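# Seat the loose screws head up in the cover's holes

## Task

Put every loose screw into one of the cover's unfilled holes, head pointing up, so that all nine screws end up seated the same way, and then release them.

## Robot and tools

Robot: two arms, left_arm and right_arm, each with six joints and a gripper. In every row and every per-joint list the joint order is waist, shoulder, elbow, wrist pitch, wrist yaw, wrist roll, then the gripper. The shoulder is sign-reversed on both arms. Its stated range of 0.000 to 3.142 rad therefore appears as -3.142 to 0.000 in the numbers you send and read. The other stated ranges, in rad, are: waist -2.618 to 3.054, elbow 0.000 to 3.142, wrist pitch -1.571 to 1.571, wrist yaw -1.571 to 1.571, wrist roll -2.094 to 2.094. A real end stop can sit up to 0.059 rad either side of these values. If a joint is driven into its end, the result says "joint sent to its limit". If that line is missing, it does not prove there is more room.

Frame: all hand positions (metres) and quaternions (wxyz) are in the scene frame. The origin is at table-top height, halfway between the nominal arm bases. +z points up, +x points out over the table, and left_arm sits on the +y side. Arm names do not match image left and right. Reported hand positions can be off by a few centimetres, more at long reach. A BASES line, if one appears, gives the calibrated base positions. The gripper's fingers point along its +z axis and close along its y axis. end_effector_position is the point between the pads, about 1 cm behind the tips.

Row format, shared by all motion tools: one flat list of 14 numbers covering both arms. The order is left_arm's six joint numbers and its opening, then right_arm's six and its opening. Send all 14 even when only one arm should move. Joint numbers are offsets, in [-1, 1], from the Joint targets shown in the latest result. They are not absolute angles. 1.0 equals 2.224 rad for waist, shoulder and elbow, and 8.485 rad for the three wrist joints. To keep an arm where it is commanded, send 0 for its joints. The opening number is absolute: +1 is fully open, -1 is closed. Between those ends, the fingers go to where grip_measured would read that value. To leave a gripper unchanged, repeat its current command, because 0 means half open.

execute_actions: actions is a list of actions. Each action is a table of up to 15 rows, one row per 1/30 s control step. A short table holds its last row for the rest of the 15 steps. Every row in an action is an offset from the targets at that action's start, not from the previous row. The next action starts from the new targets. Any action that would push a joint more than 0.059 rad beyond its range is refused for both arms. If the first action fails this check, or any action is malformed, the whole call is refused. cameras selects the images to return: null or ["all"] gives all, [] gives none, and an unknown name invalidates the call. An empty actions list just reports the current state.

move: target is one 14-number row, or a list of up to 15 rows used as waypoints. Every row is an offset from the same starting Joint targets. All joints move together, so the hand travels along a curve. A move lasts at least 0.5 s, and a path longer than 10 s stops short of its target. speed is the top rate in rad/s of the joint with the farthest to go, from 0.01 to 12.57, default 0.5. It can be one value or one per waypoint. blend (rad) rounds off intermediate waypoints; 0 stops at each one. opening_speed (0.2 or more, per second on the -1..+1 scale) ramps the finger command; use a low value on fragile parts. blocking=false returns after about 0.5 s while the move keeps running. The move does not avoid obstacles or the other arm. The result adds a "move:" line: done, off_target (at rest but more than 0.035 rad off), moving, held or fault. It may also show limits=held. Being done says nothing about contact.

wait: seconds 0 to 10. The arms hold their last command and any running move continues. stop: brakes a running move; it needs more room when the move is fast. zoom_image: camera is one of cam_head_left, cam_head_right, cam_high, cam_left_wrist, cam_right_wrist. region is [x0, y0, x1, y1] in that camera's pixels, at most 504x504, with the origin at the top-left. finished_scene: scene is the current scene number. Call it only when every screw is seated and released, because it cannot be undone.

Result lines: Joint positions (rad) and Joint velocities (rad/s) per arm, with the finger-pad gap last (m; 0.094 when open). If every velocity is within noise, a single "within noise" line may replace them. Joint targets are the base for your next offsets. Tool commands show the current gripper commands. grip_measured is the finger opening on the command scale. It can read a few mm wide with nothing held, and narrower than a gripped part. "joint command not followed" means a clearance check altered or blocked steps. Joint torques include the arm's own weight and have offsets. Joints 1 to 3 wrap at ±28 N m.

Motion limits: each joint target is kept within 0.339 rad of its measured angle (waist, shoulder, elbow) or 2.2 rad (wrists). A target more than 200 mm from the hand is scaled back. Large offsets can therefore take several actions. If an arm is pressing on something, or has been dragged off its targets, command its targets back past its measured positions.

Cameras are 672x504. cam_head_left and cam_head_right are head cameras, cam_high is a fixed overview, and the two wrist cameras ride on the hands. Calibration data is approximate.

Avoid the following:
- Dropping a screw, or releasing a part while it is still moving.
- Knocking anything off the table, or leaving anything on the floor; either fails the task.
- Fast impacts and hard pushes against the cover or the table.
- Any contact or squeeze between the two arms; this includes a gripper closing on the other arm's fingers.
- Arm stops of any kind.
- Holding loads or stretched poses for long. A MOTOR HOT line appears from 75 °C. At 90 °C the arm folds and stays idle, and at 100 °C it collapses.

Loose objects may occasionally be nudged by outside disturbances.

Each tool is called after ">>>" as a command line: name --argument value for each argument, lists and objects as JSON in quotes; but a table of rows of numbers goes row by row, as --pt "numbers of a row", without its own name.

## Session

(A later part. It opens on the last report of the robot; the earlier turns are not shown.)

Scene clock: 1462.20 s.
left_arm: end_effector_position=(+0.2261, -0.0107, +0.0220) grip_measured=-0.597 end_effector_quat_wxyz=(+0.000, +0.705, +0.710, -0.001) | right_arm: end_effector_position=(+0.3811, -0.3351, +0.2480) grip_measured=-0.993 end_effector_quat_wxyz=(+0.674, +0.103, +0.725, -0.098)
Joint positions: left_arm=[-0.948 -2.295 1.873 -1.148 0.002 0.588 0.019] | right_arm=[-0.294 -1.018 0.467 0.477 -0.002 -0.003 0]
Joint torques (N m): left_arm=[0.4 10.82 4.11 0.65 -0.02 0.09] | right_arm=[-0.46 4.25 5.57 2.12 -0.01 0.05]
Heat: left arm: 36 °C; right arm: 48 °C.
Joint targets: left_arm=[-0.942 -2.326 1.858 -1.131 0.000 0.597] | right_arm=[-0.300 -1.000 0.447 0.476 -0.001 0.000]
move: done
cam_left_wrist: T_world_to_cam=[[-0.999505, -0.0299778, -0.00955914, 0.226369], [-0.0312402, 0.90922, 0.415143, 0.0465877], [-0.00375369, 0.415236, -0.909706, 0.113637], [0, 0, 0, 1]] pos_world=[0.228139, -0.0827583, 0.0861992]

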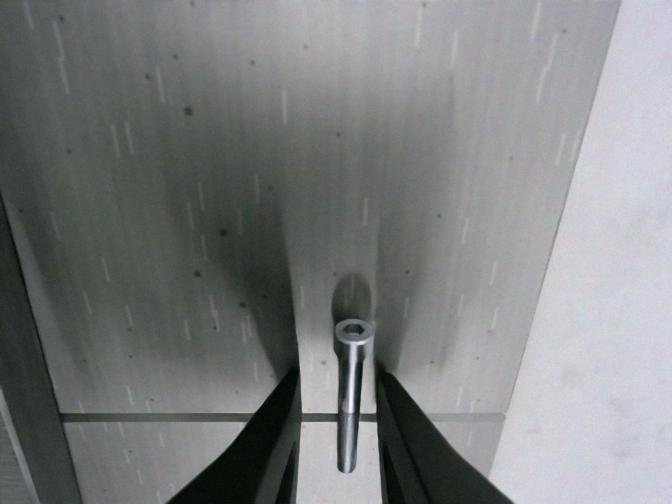

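>>> move --pt "0 -0.0016 -0.004 0.0005 0 0 -0.6 0 0 0 0 0 0 -1" --pt "0 -0.0016 -0.004 0.0005 0 0 -1 0 0 0 0 0 0 -1" --speed 0.1 --opening_speed 0.6 --cameras '["cam_left_wrist"]'

Scene clock: 1475.17 s.
left_arm: end_effector_position=(+0.2297, -0.0113, +0.0214) grip_measured=-0.933 end_effector_quat_wxyz=(+0.006, +0.704, +0.710, +0.003) | right_arm: end_effector_position=(+0.3811, -0.3351, +0.2480) grip_measured=-0.993 end_effector_quat_wxyz=(+0.674, +0.103, +0.725, -0.098)
Joint positions: left_arm=[-0.945 -2.295 1.87 -1.134 -0.007 0.588 0.003] | right_arm=[-0.294 -1.018 0.467 0.477 -0.002 -0.003 0]
Joint torques (N m): left_arm=[0.17 10.62 3.77 0.58 0.08 0.07] | right_arm=[-0.46 4.23 5.56 2.12 -0.01 0.05]
Heat: left arm: 37 °C; right arm: 48 °C.
Joint targets: left_arm=[-0.943 -2.329 1.849 -1.127 0.000 0.597] | right_arm=[-0.300 -1.000 0.447 0.476 -0.001 0.000]
move: done
cam_left_wrist: T_world_to_cam=[[-0.999211, -0.032396, -0.0229614, 0.23014], [-0.0389763, 0.910686, 0.411256, 0.049353], [0.00758762, 0.411826, -0.911231, 0.110647], [0, 0, 0, 1]] pos_world=[0.231043, -0.0830569, 0.0858128]

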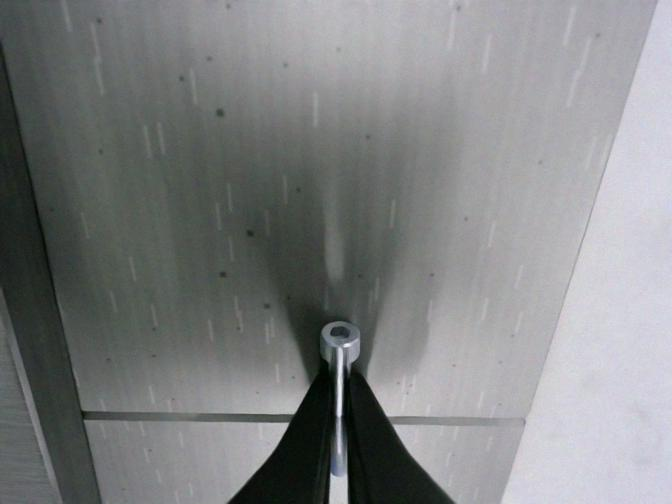

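>>> move --pt "0 0.3952 -0.2469 -0.0027 0 0 -1 0 0 0 0 0 0 -1" --pt "0.2891 0.3952 -0.4267 0.1093 0.0354 -0.035 -1 0 0 0 0 0 0 -1" --pt "0.3116 0.2603 -0.5571 0.2574 0.0966 -0.0641 -1 0.4294 -0.1057 0 0 0 0 -1" --speed '[0.8,1.2,0.9]' --blend '[0.05,0.05,0]' --cameras '["cam_left_wrist","cam_right_wrist"]'

Scene clock: 1511.73 s.
left_arm: end_effector_position=(+0.3423, +0.1155, +0.1752) grip_measured=-0.935 end_effector_quat_wxyz=(+0.594, +0.381, +0.613, -0.356) | right_arm: end_effector_position=(+0.3326, +0.0071, +0.1735) grip_measured=-0.993 end_effector_quat_wxyz=(+0.569, -0.261, +0.755, +0.195)
Joint positions: left_arm=[-0.256 -1.731 0.623 1.047 0.812 0.061 0.003] | right_arm=[0.651 -1.224 0.467 0.477 -0.003 -0.003 0]
Joint torques (N m): left_arm=[0.58 5.82 3.73 1.89 0.12 -0.09] | right_arm=[0.34 3.19 5.12 2.08 0.01 0.04]
Heat: left arm: 37 °C; right arm: 48 °C.
Joint targets: left_arm=[-0.250 -1.750 0.610 1.057 0.820 0.054] | right_arm=[0.655 -1.235 0.447 0.476 -0.001 0.000]
move: done
cam_left_wrist: T_world_to_cam=[[-0.884739, -0.466047, 0.00618146, 0.356154], [-0.216371, 0.398938, -0.891085, 0.223079], [0.412821, -0.789715, -0.453795, 0.117651], [0, 0, 0, 1]] pos_world=[0.314802, 0.169901, 0.24997]
cam_right_wrist: T_world_to_cam=[[0.61996, -0.784623, -0.00404836, -0.200399], [-0.515007, -0.403023, -0.756532, 0.346969], [0.591961, 0.471105, -0.653944, 0.00174161], [0, 0, 0, 1]] pos_world=[0.3019, -0.0182212, 0.262821]

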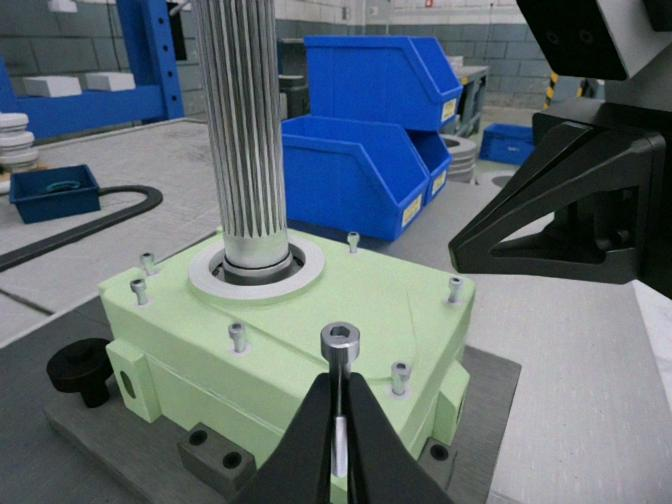

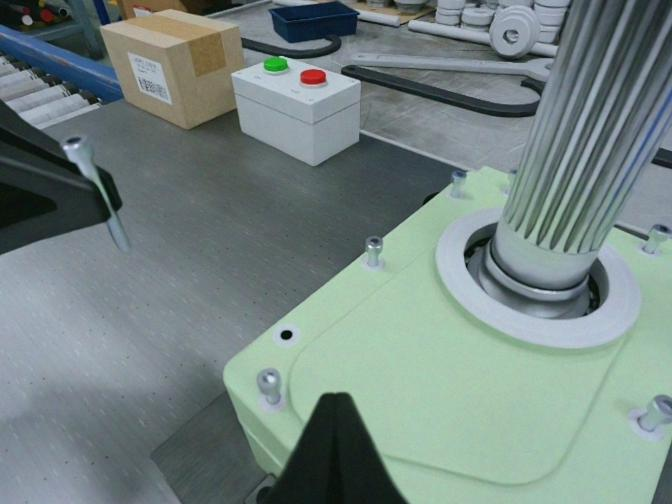

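>>> move --target '[-0.0656,-0.098,0.0877,0.0065,-0.0185,-0.0024,-1,0,0,0,0,0,0,-1]' --speed 0.15 --cameras '["cam_left_wrist","cam_right_wrist"]'

>>> zoom_image --camera "cam_right_wrist" --region '[240, 220, 340, 360]'

>>> zoom_image --camera "cam_left_wrist" --region '[310, 434, 370, 504]'

Scene clock: 1536.77 s.
left_arm: end_effector_position=(+0.3692, +0.0607, +0.1514) grip_measured=-0.935 end_effector_quat_wxyz=(+0.591, +0.377, +0.617, -0.358) | right_arm: end_effector_position=(+0.3326, +0.0071, +0.1735) grip_measured=-0.993 end_effector_quat_wxyz=(+0.569, -0.261, +0.755, +0.195)
Joint positions: left_arm=[-0.391 -1.943 0.782 1.102 0.672 0.04 0.003] | right_arm=[0.651 -1.224 0.467 0.477 -0.003 -0.003 0]
Joint torques (N m): left_arm=[-0.39 7.3 6.54 1.99 -0.07 -0.07] | right_arm=[0.35 3.19 5.12 2.08 0.01 0.05]
Heat: left arm: 36 °C; right arm: 48 °C.
Joint targets: left_arm=[-0.395 -1.968 0.805 1.113 0.663 0.033] | right_arm=[0.655 -1.235 0.447 0.476 -0.001 0.000]
move: done
cam_left_wrist: T_world_to_cam=[[-0.881953, -0.470944, 0.0192558, 0.351843], [-0.230722, 0.395735, -0.88891, 0.234664], [0.411007, -0.788419, -0.457677, 0.0536177], [0, 0, 0, 1]] pos_world=[0.342414, 0.115107, 0.22636]
cam_right_wrist: T_world_to_cam=[[0.61996, -0.784623, -0.00404836, -0.200399], [-0.515007, -0.403023, -0.756532, 0.346969], [0.591961, 0.471105, -0.653944, 0.00174161], [0, 0, 0, 1]] pos_world=[0.3019, -0.0182212, 0.262821]

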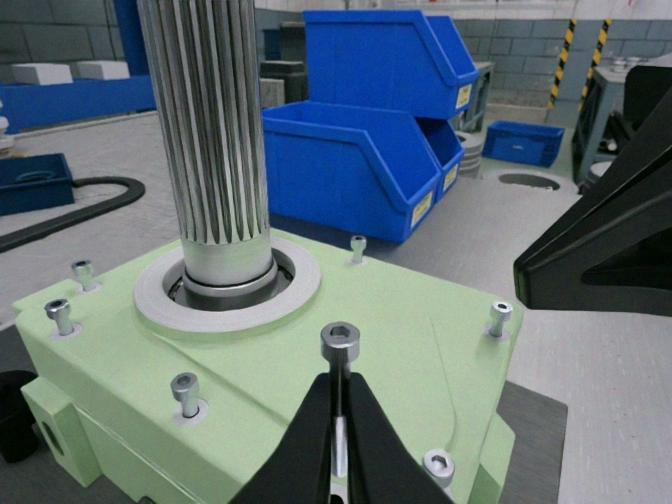

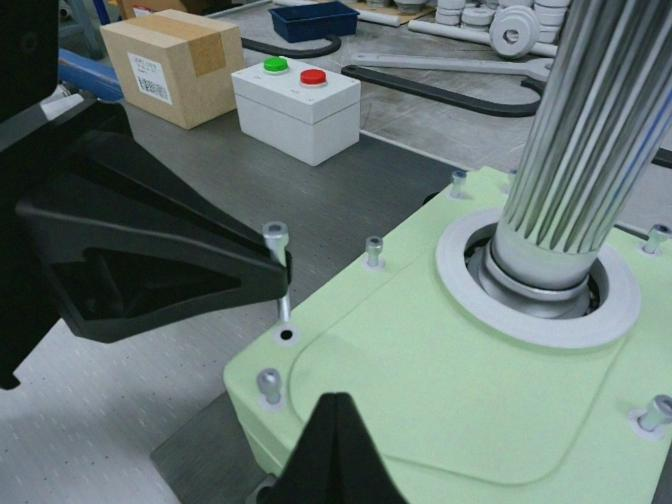

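Scaled by 3.600 from the camera's image (finer frame: 960x720).

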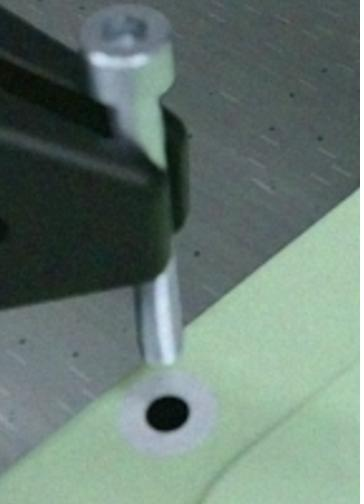

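Scaled by 7.200 from the camera's image (finer frame: 960x720).

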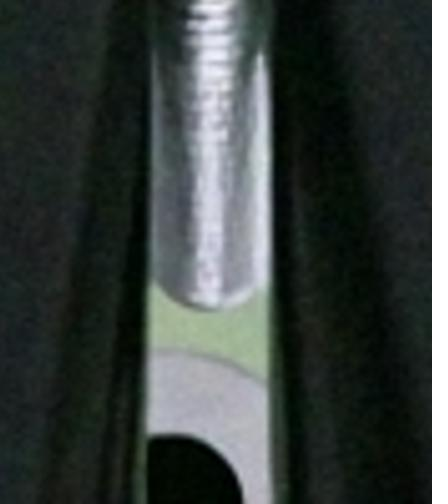

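>>> move --target '[0,0,-0.0198,0,-0.0007,0,-1,0,0,0,0,0,0,-1]' --speed 0.06 --cameras '["cam_left_wrist","cam_right_wrist"]'

>>> zoom_image --camera "cam_right_wrist" --region '[260, 290, 310, 350]'

>>> zoom_image --camera "cam_left_wrist" --region '[310, 434, 370, 504]'

Scene clock: 1566.97 s.
left_arm: end_effector_position=(+0.3687, +0.0618, +0.1490) grip_measured=-0.935 end_effector_quat_wxyz=(+0.590, +0.374, +0.621, -0.356) | right_arm: end_effector_position=(+0.3326, +0.0071, +0.1735) grip_measured=-0.993 end_effector_quat_wxyz=(+0.569, -0.261, +0.755, +0.195)
Joint positions: left_arm=[-0.391 -1.943 0.774 1.104 0.666 0.04 0.003] | right_arm=[0.651 -1.224 0.467 0.477 -0.003 -0.003 0]
Joint torques (N m): left_arm=[-0.31 7.51 3.48 1.98 -0.08 -0.1] | right_arm=[0.34 3.19 5.14 2.09 0.01 0.05]
Heat: left arm: 37 °C; right arm: 47 °C.
Joint targets: left_arm=[-0.395 -1.968 0.761 1.112 0.657 0.033] | right_arm=[0.655 -1.235 0.447 0.476 -0.001 0.000]
move: done
cam_left_wrist: T_world_to_cam=[[-0.878953, -0.476361, 0.0228383, 0.350711], [-0.237926, 0.396498, -0.886668, 0.234259], [0.413318, -0.784774, -0.461842, 0.053171], [0, 0, 0, 1]] pos_world=[0.342018, 0.115909, 0.224257]
cam_right_wrist: T_world_to_cam=[[0.61996, -0.784623, -0.00404836, -0.200399], [-0.515007, -0.403023, -0.756532, 0.346969], [0.591961, 0.471105, -0.653944, 0.00174161], [0, 0, 0, 1]] pos_world=[0.3019, -0.0182212, 0.262821]

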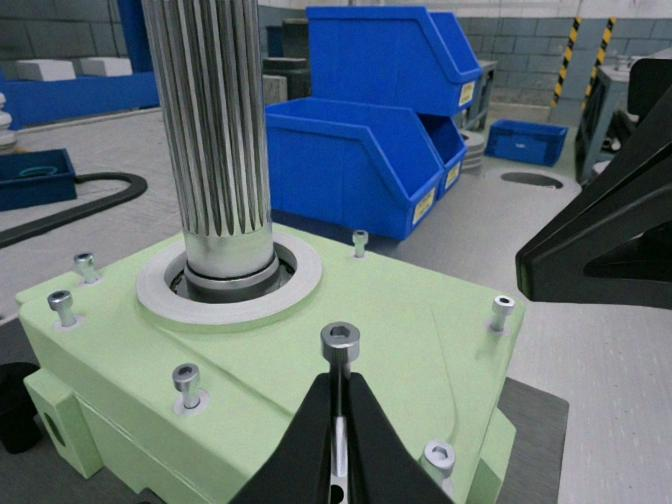

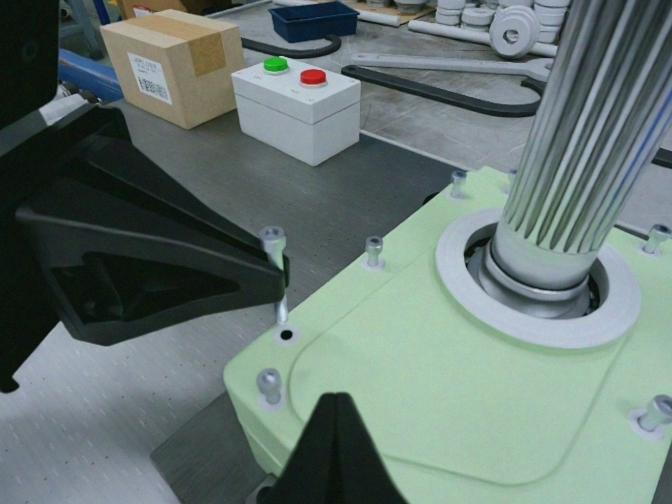

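Scaled by 8.400 from the camera's image (finer frame: 960x720).

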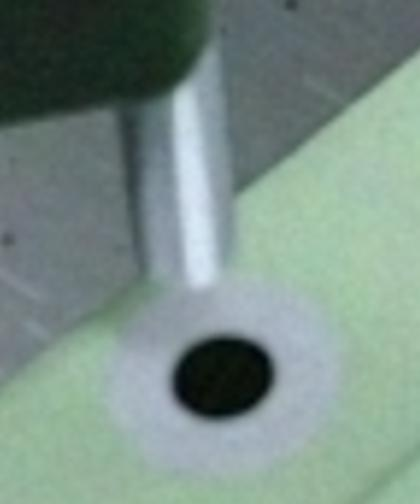

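Scaled by 7.200 from the camera's image (finer frame: 960x720).

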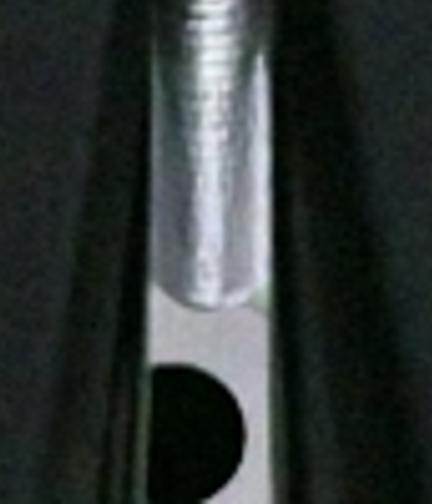

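>>> move --target '[0,-0.0076,0,0.002,-0.0006,0,-1,0,0,0,0,0,0,-1]' --speed 0.06 --cameras '["cam_left_wrist","cam_right_wrist"]'

>>> zoom_image --camera "cam_right_wrist" --region '[260, 290, 310, 350]'

>>> zoom_image --camera "cam_left_wrist" --region '[310, 434, 370, 504]'

Scene clock: 1598.20 s.
left_arm: end_effector_position=(+0.3702, +0.0620, +0.1445) grip_measured=-0.935 end_effector_quat_wxyz=(+0.590, +0.373, +0.622, -0.355) | right_arm: end_effector_position=(+0.3326, +0.0071, +0.1735) grip_measured=-0.993 end_effector_quat_wxyz=(+0.569, -0.261, +0.755, +0.195)
Joint positions: left_arm=[-0.391 -1.959 0.774 1.119 0.661 0.04 0.003] | right_arm=[0.651 -1.224 0.467 0.477 -0.003 -0.003 0]
Joint torques (N m): left_arm=[-0.39 7.35 3.43 2.02 -0.06 -0.07] | right_arm=[0.34 3.19 5.12 2.08 0.01 0.05]
Heat: left arm: 37 °C; right arm: 47 °C.
Joint targets: left_arm=[-0.395 -1.985 0.761 1.129 0.652 0.033] | right_arm=[0.655 -1.235 0.447 0.476 -0.001 0.000]
move: done
cam_left_wrist: T_world_to_cam=[[-0.876346, -0.481097, 0.0237379, 0.351276], [-0.241493, 0.396184, -0.885844, 0.23176], [0.416772, -0.782038, -0.463376, 0.049401], [0, 0, 0, 1]] pos_world=[0.343219, 0.115812, 0.219856]
cam_right_wrist: T_world_to_cam=[[0.61996, -0.784623, -0.00404836, -0.200399], [-0.515007, -0.403023, -0.756532, 0.346969], [0.591961, 0.471105, -0.653944, 0.00174161], [0, 0, 0, 1]] pos_world=[0.3019, -0.0182212, 0.262821]

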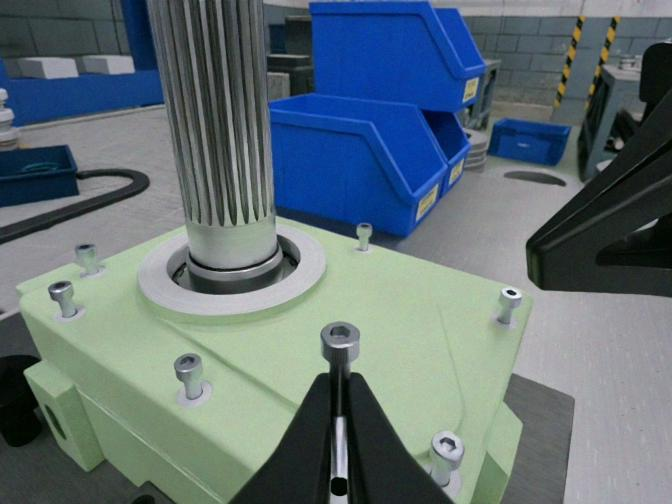

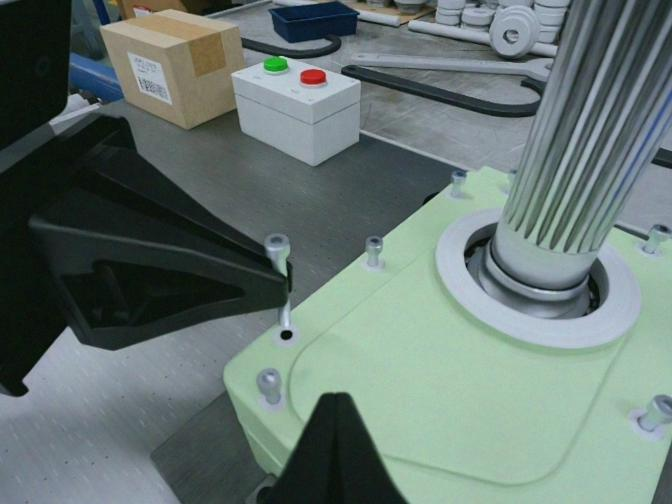

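Scaled by 8.400 from the camera's image (finer frame: 960x720).

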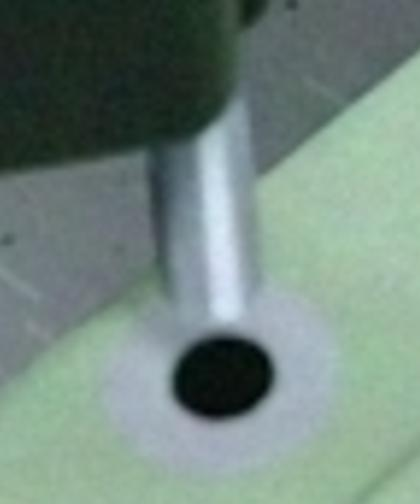

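Scaled by 7.200 from the camera's image (finer frame: 960x720).

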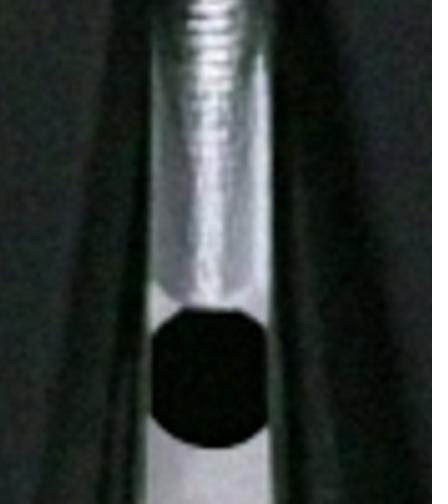

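>>> move --target '[0,-0.009,-0.0013,0.0024,0,0,-1,0,0,0,0,0,0,-1]' --speed 0.05 --cameras '["cam_left_wrist","cam_right_wrist"]'

>>> zoom_image --camera "cam_right_wrist" --region '[260, 290, 310, 350]'

>>> zoom_image --camera "cam_left_wrist" --region '[310, 434, 370, 504]'

Scene clock: 1613.47 s.
left_arm: end_effector_position=(+0.3710, +0.0617, +0.1397) grip_measured=-0.935 end_effector_quat_wxyz=(+0.590, +0.373, +0.622, -0.354) | right_arm: end_effector_position=(+0.3326, +0.0071, +0.1735) grip_measured=-0.993 end_effector_quat_wxyz=(+0.569, -0.261, +0.755, +0.195)
Joint positions: left_arm=[-0.391 -1.979 0.774 1.139 0.66 0.04 0.003] | right_arm=[0.651 -1.224 0.467 0.477 -0.003 -0.003 0]
Joint torques (N m): left_arm=[-0.47 7.34 3.23 2.01 -0.06 -0.08] | right_arm=[0.34 3.19 5.12 2.08 0.01 0.05]
Heat: left arm: 38 °C; right arm: 47 °C.
Joint targets: left_arm=[-0.395 -2.005 0.758 1.150 0.652 0.033] | right_arm=[0.655 -1.235 0.447 0.476 -0.001 0.000]
move: done
cam_left_wrist: T_world_to_cam=[[-0.876001, -0.481747, 0.0232617, 0.352054], [-0.241179, 0.395769, -0.886115, 0.227779], [0.417677, -0.781848, -0.462882, 0.0462486], [0, 0, 0, 1]] pos_world=[0.344018, 0.115613, 0.215056]
cam_right_wrist: T_world_to_cam=[[0.61996, -0.784623, -0.00404836, -0.200399], [-0.515007, -0.403023, -0.756532, 0.346969], [0.591961, 0.471105, -0.653944, 0.00174161], [0, 0, 0, 1]] pos_world=[0.3019, -0.0182212, 0.262821]

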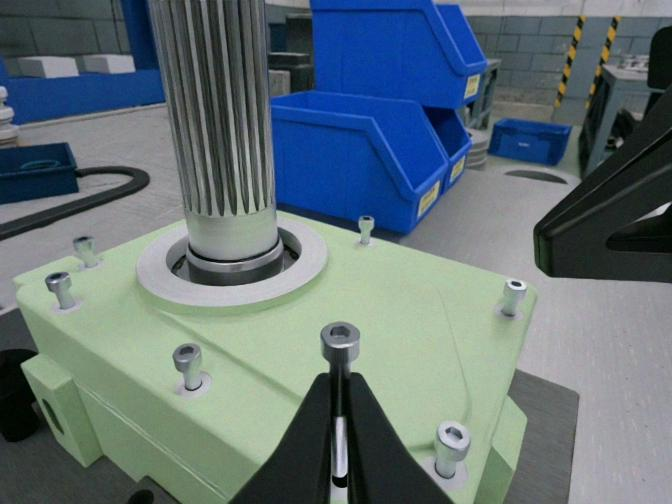

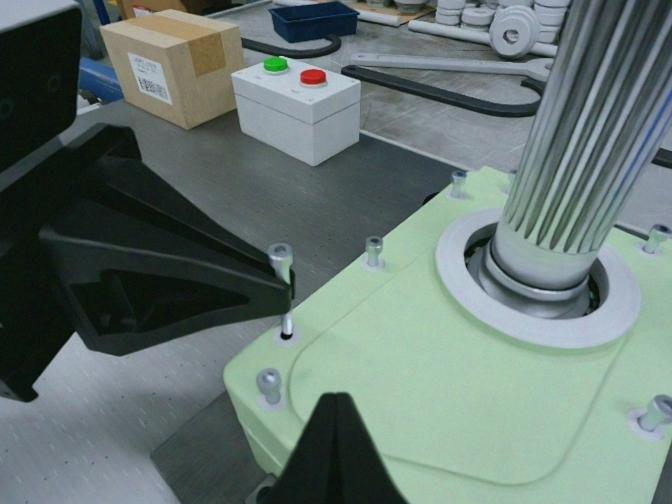

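Scaled by 8.400 from the camera's image (finer frame: 960x720).

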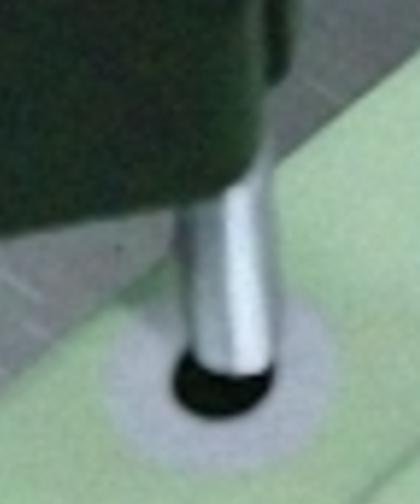

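Scaled by 7.200 from the camera's image (finer frame: 960x720).

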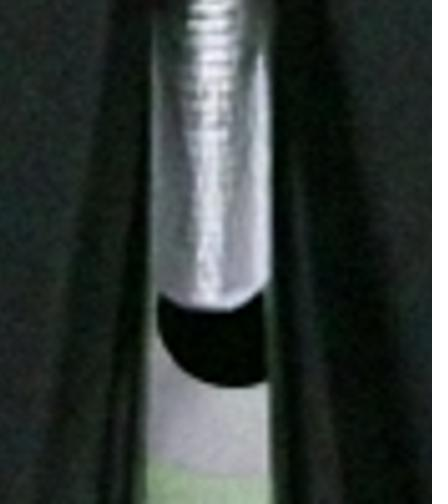

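>>> move --target '[0,0,0,0,0.0024,0,-1,0,0,0,0,0,0,-1]' --speed 0.05 --cameras '["cam_left_wrist","cam_right_wrist"]'

>>> zoom_image --camera "cam_right_wrist" --region '[260, 290, 310, 350]'

>>> zoom_image --camera "cam_left_wrist" --region '[310, 434, 370, 504]'

Scene clock: 1632.10 s.
left_arm: end_effector_position=(+0.3702, +0.0613, +0.1399) grip_measured=-0.935 end_effector_quat_wxyz=(+0.590, +0.374, +0.621, -0.356) | right_arm: end_effector_position=(+0.3326, +0.0071, +0.1735) grip_measured=-0.993 end_effector_quat_wxyz=(+0.569, -0.261, +0.755, +0.195)
Joint positions: left_arm=[-0.391 -1.979 0.774 1.14 0.665 0.04 0.003] | right_arm=[0.651 -1.224 0.467 0.477 -0.003 -0.003 0]
Joint torques (N m): left_arm=[-0.29 7.43 3.14 1.98 0.12 -0.08] | right_arm=[0.35 3.19 5.12 2.08 0.01 0.04]
Heat: left arm: 39 °C; right arm: 47 °C.
Joint targets: left_arm=[-0.395 -2.005 0.758 1.150 0.672 0.033] | right_arm=[0.655 -1.235 0.447 0.476 -0.001 0.000]
move: done
cam_left_wrist: T_world_to_cam=[[-0.878397, -0.477373, 0.0230813, 0.351735], [-0.238723, 0.396403, -0.886496, 0.227097], [0.41404, -0.784206, -0.46216, 0.0477205], [0, 0, 0, 1]] pos_world=[0.343418, 0.11531, 0.215256]
cam_right_wrist: T_world_to_cam=[[0.61996, -0.784623, -0.00404836, -0.200399], [-0.515007, -0.403023, -0.756532, 0.346969], [0.591961, 0.471105, -0.653944, 0.00174161], [0, 0, 0, 1]] pos_world=[0.3019, -0.0182212, 0.262821]

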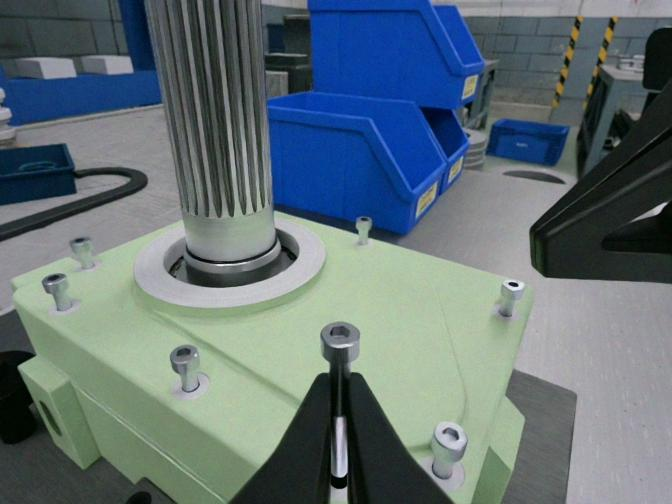

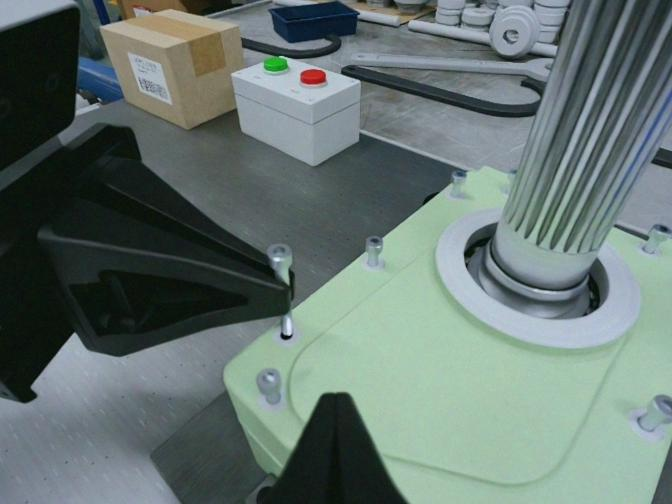

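Scaled by 8.400 from the camera's image (finer frame: 960x720).

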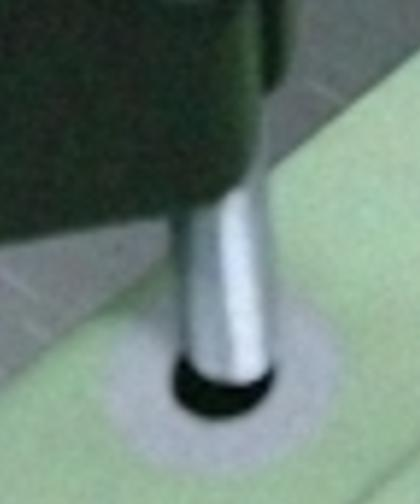

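Scaled by 7.200 from the camera's image (finer frame: 960x720).

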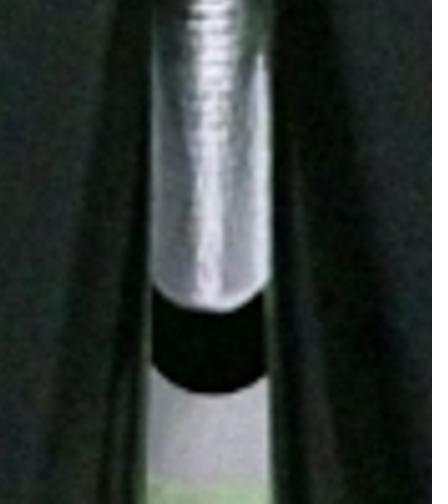

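>>> move --target '[0,0,0,-0.006,0,0,-1,0,0,0,0,0,0,-1]' --speed 0.05 --cameras '["cam_left_wrist","cam_right_wrist"]'

>>> zoom_image --camera "cam_right_wrist" --region '[255, 230, 315, 350]'

>>> zoom_image --camera "cam_left_wrist" --region '[310, 434, 370, 504]'

Scene clock: 1642.40 s.
left_arm: end_effector_position=(+0.3698, +0.0613, +0.1369) grip_measured=-0.935 end_effector_quat_wxyz=(+0.584, +0.374, +0.626, -0.357) | right_arm: end_effector_position=(+0.3326, +0.0071, +0.1735) grip_measured=-0.993 end_effector_quat_wxyz=(+0.569, -0.261, +0.755, +0.195)
Joint positions: left_arm=[-0.391 -1.979 0.774 1.125 0.666 0.04 0.003] | right_arm=[0.651 -1.224 0.467 0.477 -0.003 -0.003 0]
Joint torques (N m): left_arm=[-0.38 7.32 3.19 1.62 0.08 -0.04] | right_arm=[0.34 3.18 5.14 2.09 0.01 0.05]
Heat: left arm: 39 °C; right arm: 47 °C.
Joint targets: left_arm=[-0.395 -2.005 0.758 1.099 0.672 0.033] | right_arm=[0.655 -1.235 0.447 0.476 -0.001 0.000]
move: done
cam_left_wrist: T_world_to_cam=[[-0.878561, -0.476563, 0.0319115, 0.350307], [-0.249969, 0.401837, -0.880933, 0.227354], [0.406997, -0.78193, -0.472164, 0.0502854], [0, 0, 0, 1]] pos_world=[0.344131, 0.114903, 0.212848]
cam_right_wrist: T_world_to_cam=[[0.61996, -0.784623, -0.00404836, -0.200399], [-0.515007, -0.403023, -0.756532, 0.346969], [0.591961, 0.471105, -0.653944, 0.00174161], [0, 0, 0, 1]] pos_world=[0.3019, -0.0182212, 0.262821]

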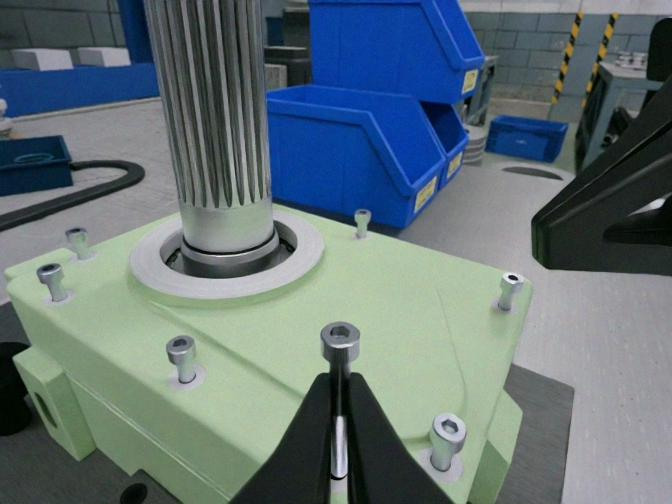

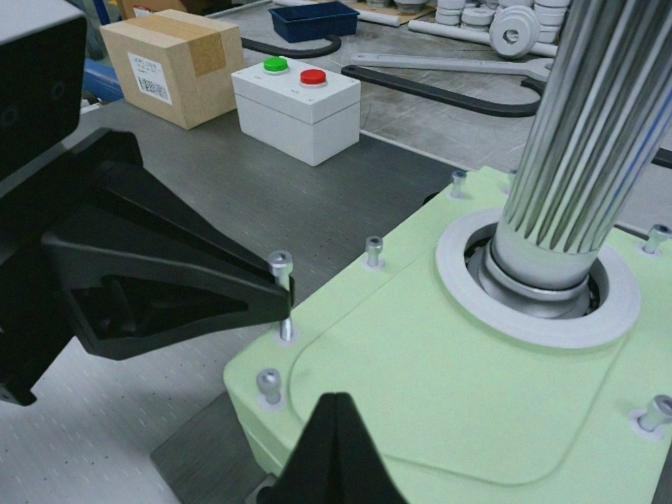

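Scaled by 4.200 from the camera's image (finer frame: 960x720).

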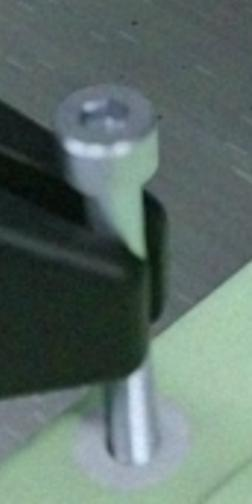

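Scaled by 7.200 from the camera's image (finer frame: 960x720).

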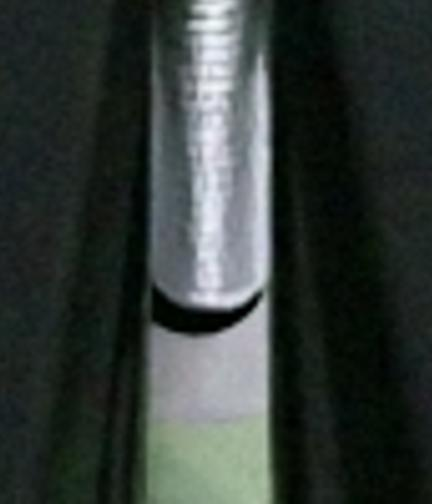

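>>> move --target '[0,0,0,0,-0.0021,0,-1,0,0,0,0,0,0,-1]' --speed 0.05 --cameras '["cam_left_wrist","cam_right_wrist"]'

>>> zoom_image --camera "cam_right_wrist" --region '[260, 290, 310, 350]'

>>> zoom_image --camera "cam_left_wrist" --region '[310, 434, 370, 504]'

Scene clock: 1656.47 s.
left_arm: end_effector_position=(+0.3700, +0.0614, +0.1368) grip_measured=-0.935 end_effector_quat_wxyz=(+0.584, +0.373, +0.626, -0.356) | right_arm: end_effector_position=(+0.3326, +0.0071, +0.1735) grip_measured=-0.993 end_effector_quat_wxyz=(+0.569, -0.261, +0.755, +0.195)
Joint positions: left_arm=[-0.391 -1.979 0.774 1.125 0.665 0.04 0.003] | right_arm=[0.651 -1.224 0.467 0.477 -0.003 -0.003 0]
Joint torques (N m): left_arm=[-0.29 7.34 3.18 1.63 -0.1 -0.1] | right_arm=[0.35 3.19 5.14 2.08 0.01 0.05]
Heat: left arm: 38 °C; right arm: 47 °C.
Joint targets: left_arm=[-0.395 -2.005 0.758 1.099 0.654 0.033] | right_arm=[0.655 -1.235 0.447 0.476 -0.001 0.000]
move: done
cam_left_wrist: T_world_to_cam=[[-0.878023, -0.477544, 0.0320641, 0.350341], [-0.250685, 0.401778, -0.880756, 0.227467], [0.407717, -0.781362, -0.472483, 0.0500304], [0, 0, 0, 1]] pos_world=[0.344231, 0.115004, 0.212748]
cam_right_wrist: T_world_to_cam=[[0.61996, -0.784623, -0.00404836, -0.200399], [-0.515007, -0.403023, -0.756532, 0.346969], [0.591961, 0.471105, -0.653944, 0.00174161], [0, 0, 0, 1]] pos_world=[0.3019, -0.0182212, 0.262821]

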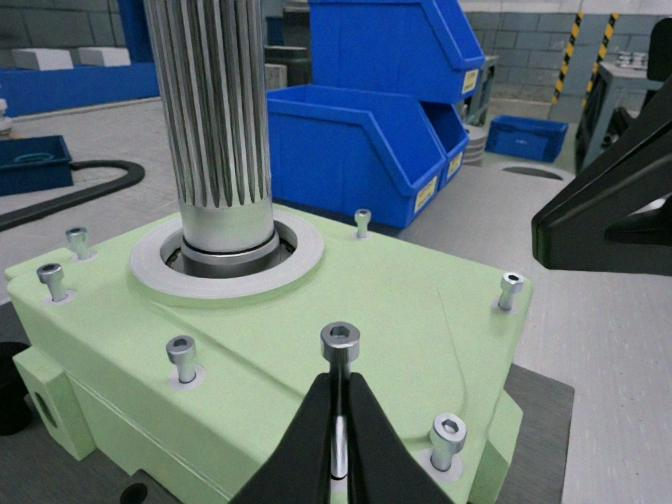

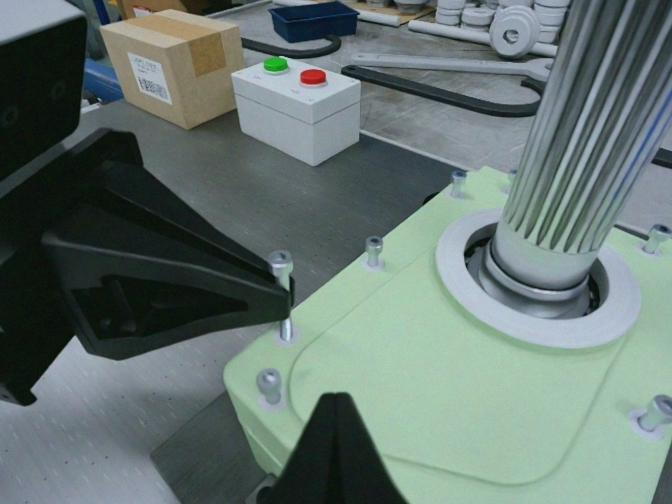

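Scaled by 8.400 from the camera's image (finer frame: 960x720).

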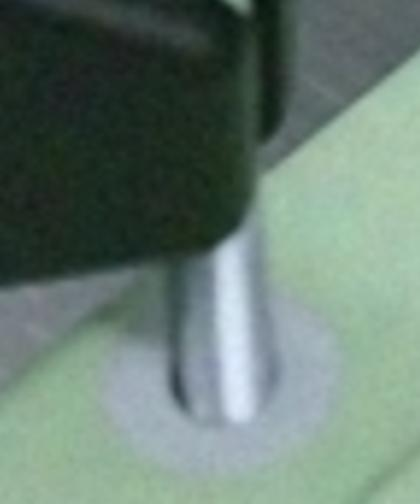

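Scaled by 7.200 from the camera's image (finer frame: 960x720).

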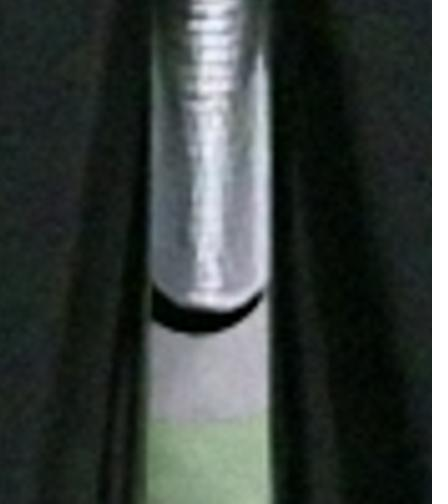

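>>> move --target '[0,-0.0054,0,0,0,0,-1,0,0,0,0,0,0,-1]' --speed 0.04 --cameras '["cam_left_wrist","cam_right_wrist"]'

>>> zoom_image --camera "cam_right_wrist" --region '[255, 230, 315, 350]'

>>> zoom_image --camera "cam_left_wrist" --region '[310, 434, 370, 504]'

Scene clock: 1668.77 s.
left_arm: end_effector_position=(+0.3701, +0.0614, +0.1361) grip_measured=-0.935 end_effector_quat_wxyz=(+0.584, +0.373, +0.627, -0.357) | right_arm: end_effector_position=(+0.3326, +0.0071, +0.1735) grip_measured=-0.993 end_effector_quat_wxyz=(+0.569, -0.261, +0.755, +0.195)
Joint positions: left_arm=[-0.391 -1.981 0.774 1.125 0.664 0.039 0.003] | right_arm=[0.651 -1.224 0.467 0.477 -0.003 -0.003 0]
Joint torques (N m): left_arm=[-0.38 6.39 3.17 1.61 -0.06 -0.07] | right_arm=[0.34 3.19 5.12 2.09 0.01 0.05]
Heat: left arm: 37 °C; right arm: 47 °C.
Joint targets: left_arm=[-0.395 -2.017 0.758 1.099 0.654 0.033] | right_arm=[0.655 -1.235 0.447 0.476 -0.001 0.000]
move: off_target (left_arm); left_arm: the shoulder is farthest, 0.036 rad from its target
cam_left_wrist: T_world_to_cam=[[-0.877773, -0.477916, 0.033326, 0.350226], [-0.252357, 0.402123, -0.880121, 0.227389], [0.407222, -0.780957, -0.473578, 0.0500202], [0, 0, 0, 1]] pos_world=[0.344433, 0.115004, 0.212147]
cam_right_wrist: T_world_to_cam=[[0.61996, -0.784623, -0.00404836, -0.200399], [-0.515007, -0.403023, -0.756532, 0.346969], [0.591961, 0.471105, -0.653944, 0.00174161], [0, 0, 0, 1]] pos_world=[0.3019, -0.0182212, 0.262821]

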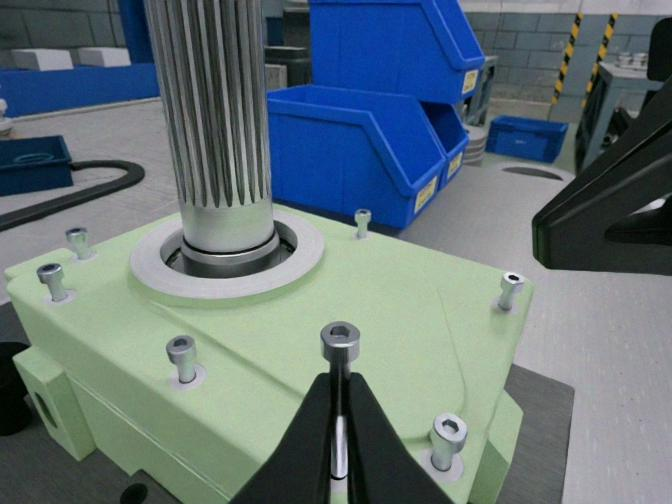

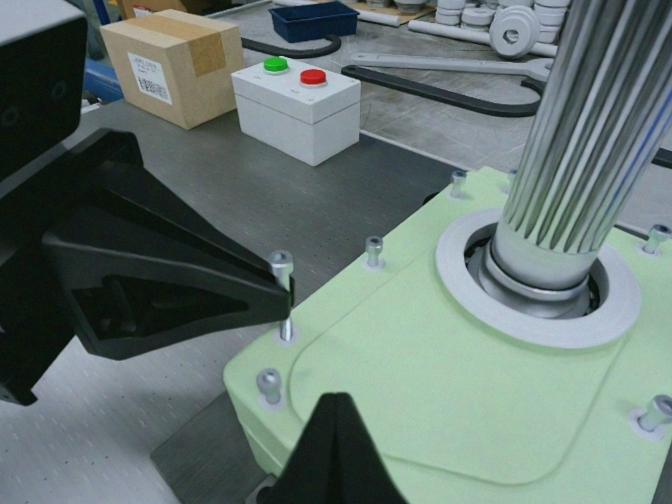

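Scaled by 4.200 from the camera's image (finer frame: 960x720).

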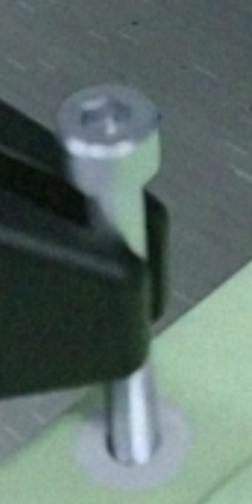

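Scaled by 7.200 from the camera's image (finer frame: 960x720).

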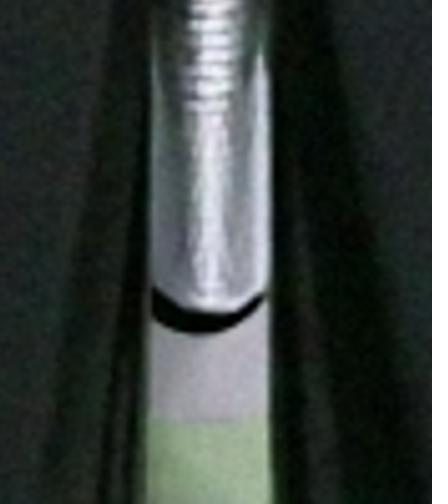

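>>> move --target '[0,0.0036,0,-0.0028,-0.001,0,-1,0,0,0,0,0,0,-1]' --speed 0.05 --cameras '["cam_left_wrist","cam_right_wrist"]'

>>> zoom_image --camera "cam_right_wrist" --region '[260, 290, 310, 350]'

>>> zoom_image --camera "cam_left_wrist" --region '[310, 434, 370, 504]'

Scene clock: 1684.73 s.
left_arm: end_effector_position=(+0.3703, +0.0616, +0.1360) grip_measured=-0.935 end_effector_quat_wxyz=(+0.584, +0.373, +0.627, -0.356) | right_arm: end_effector_position=(+0.3326, +0.0071, +0.1735) grip_measured=-0.993 end_effector_quat_wxyz=(+0.569, -0.261, +0.755, +0.195)
Joint positions: left_arm=[-0.391 -1.981 0.774 1.125 0.663 0.039 0.003] | right_arm=[0.651 -1.224 0.467 0.477 -0.003 -0.003 0]
Joint torques (N m): left_arm=[-0.28 7.17 3.23 1.38 -0.15 -0.03] | right_arm=[0.35 3.19 5.12 2.08 0.01 0.05]
Heat: left arm: 37 °C; right arm: 47 °C.
Joint targets: left_arm=[-0.395 -2.009 0.758 1.075 0.646 0.033] | right_arm=[0.655 -1.235 0.447 0.476 -0.001 0.000]
move: off_target (left_arm); left_arm: the wrist pitch is farthest, 0.049 rad from its target
cam_left_wrist: T_world_to_cam=[[-0.877025, -0.47925, 0.0338619, 0.350187], [-0.253519, 0.401764, -0.879951, 0.227757], [0.408112, -0.780324, -0.473856, 0.0495714], [0, 0, 0, 1]] pos_world=[0.344633, 0.115005, 0.212046]
cam_right_wrist: T_world_to_cam=[[0.61996, -0.784623, -0.00404836, -0.200399], [-0.515007, -0.403023, -0.756532, 0.346969], [0.591961, 0.471105, -0.653944, 0.00174161], [0, 0, 0, 1]] pos_world=[0.3019, -0.0182212, 0.262821]

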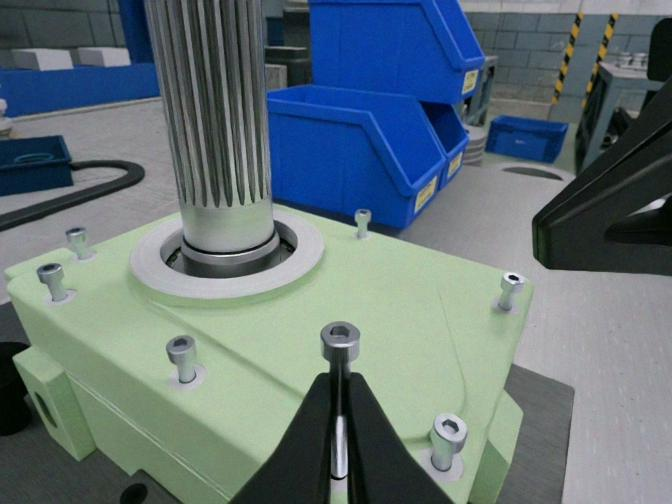

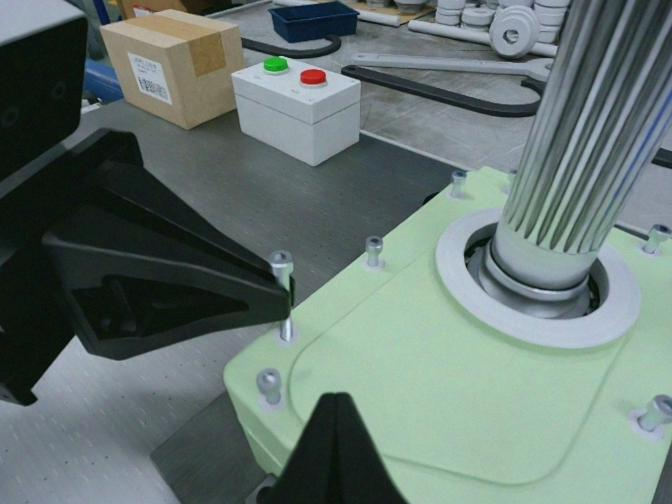

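Scaled by 8.400 from the camera's image (finer frame: 960x720).

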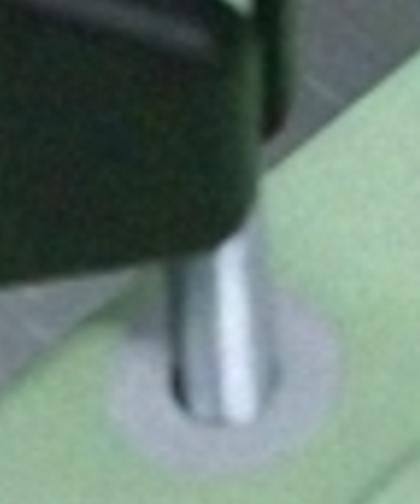

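Scaled by 7.200 from the camera's image (finer frame: 960x720).

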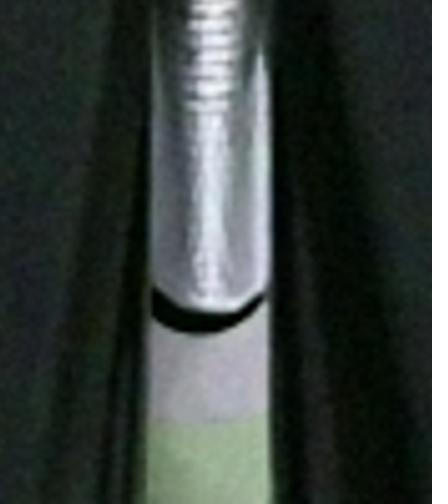

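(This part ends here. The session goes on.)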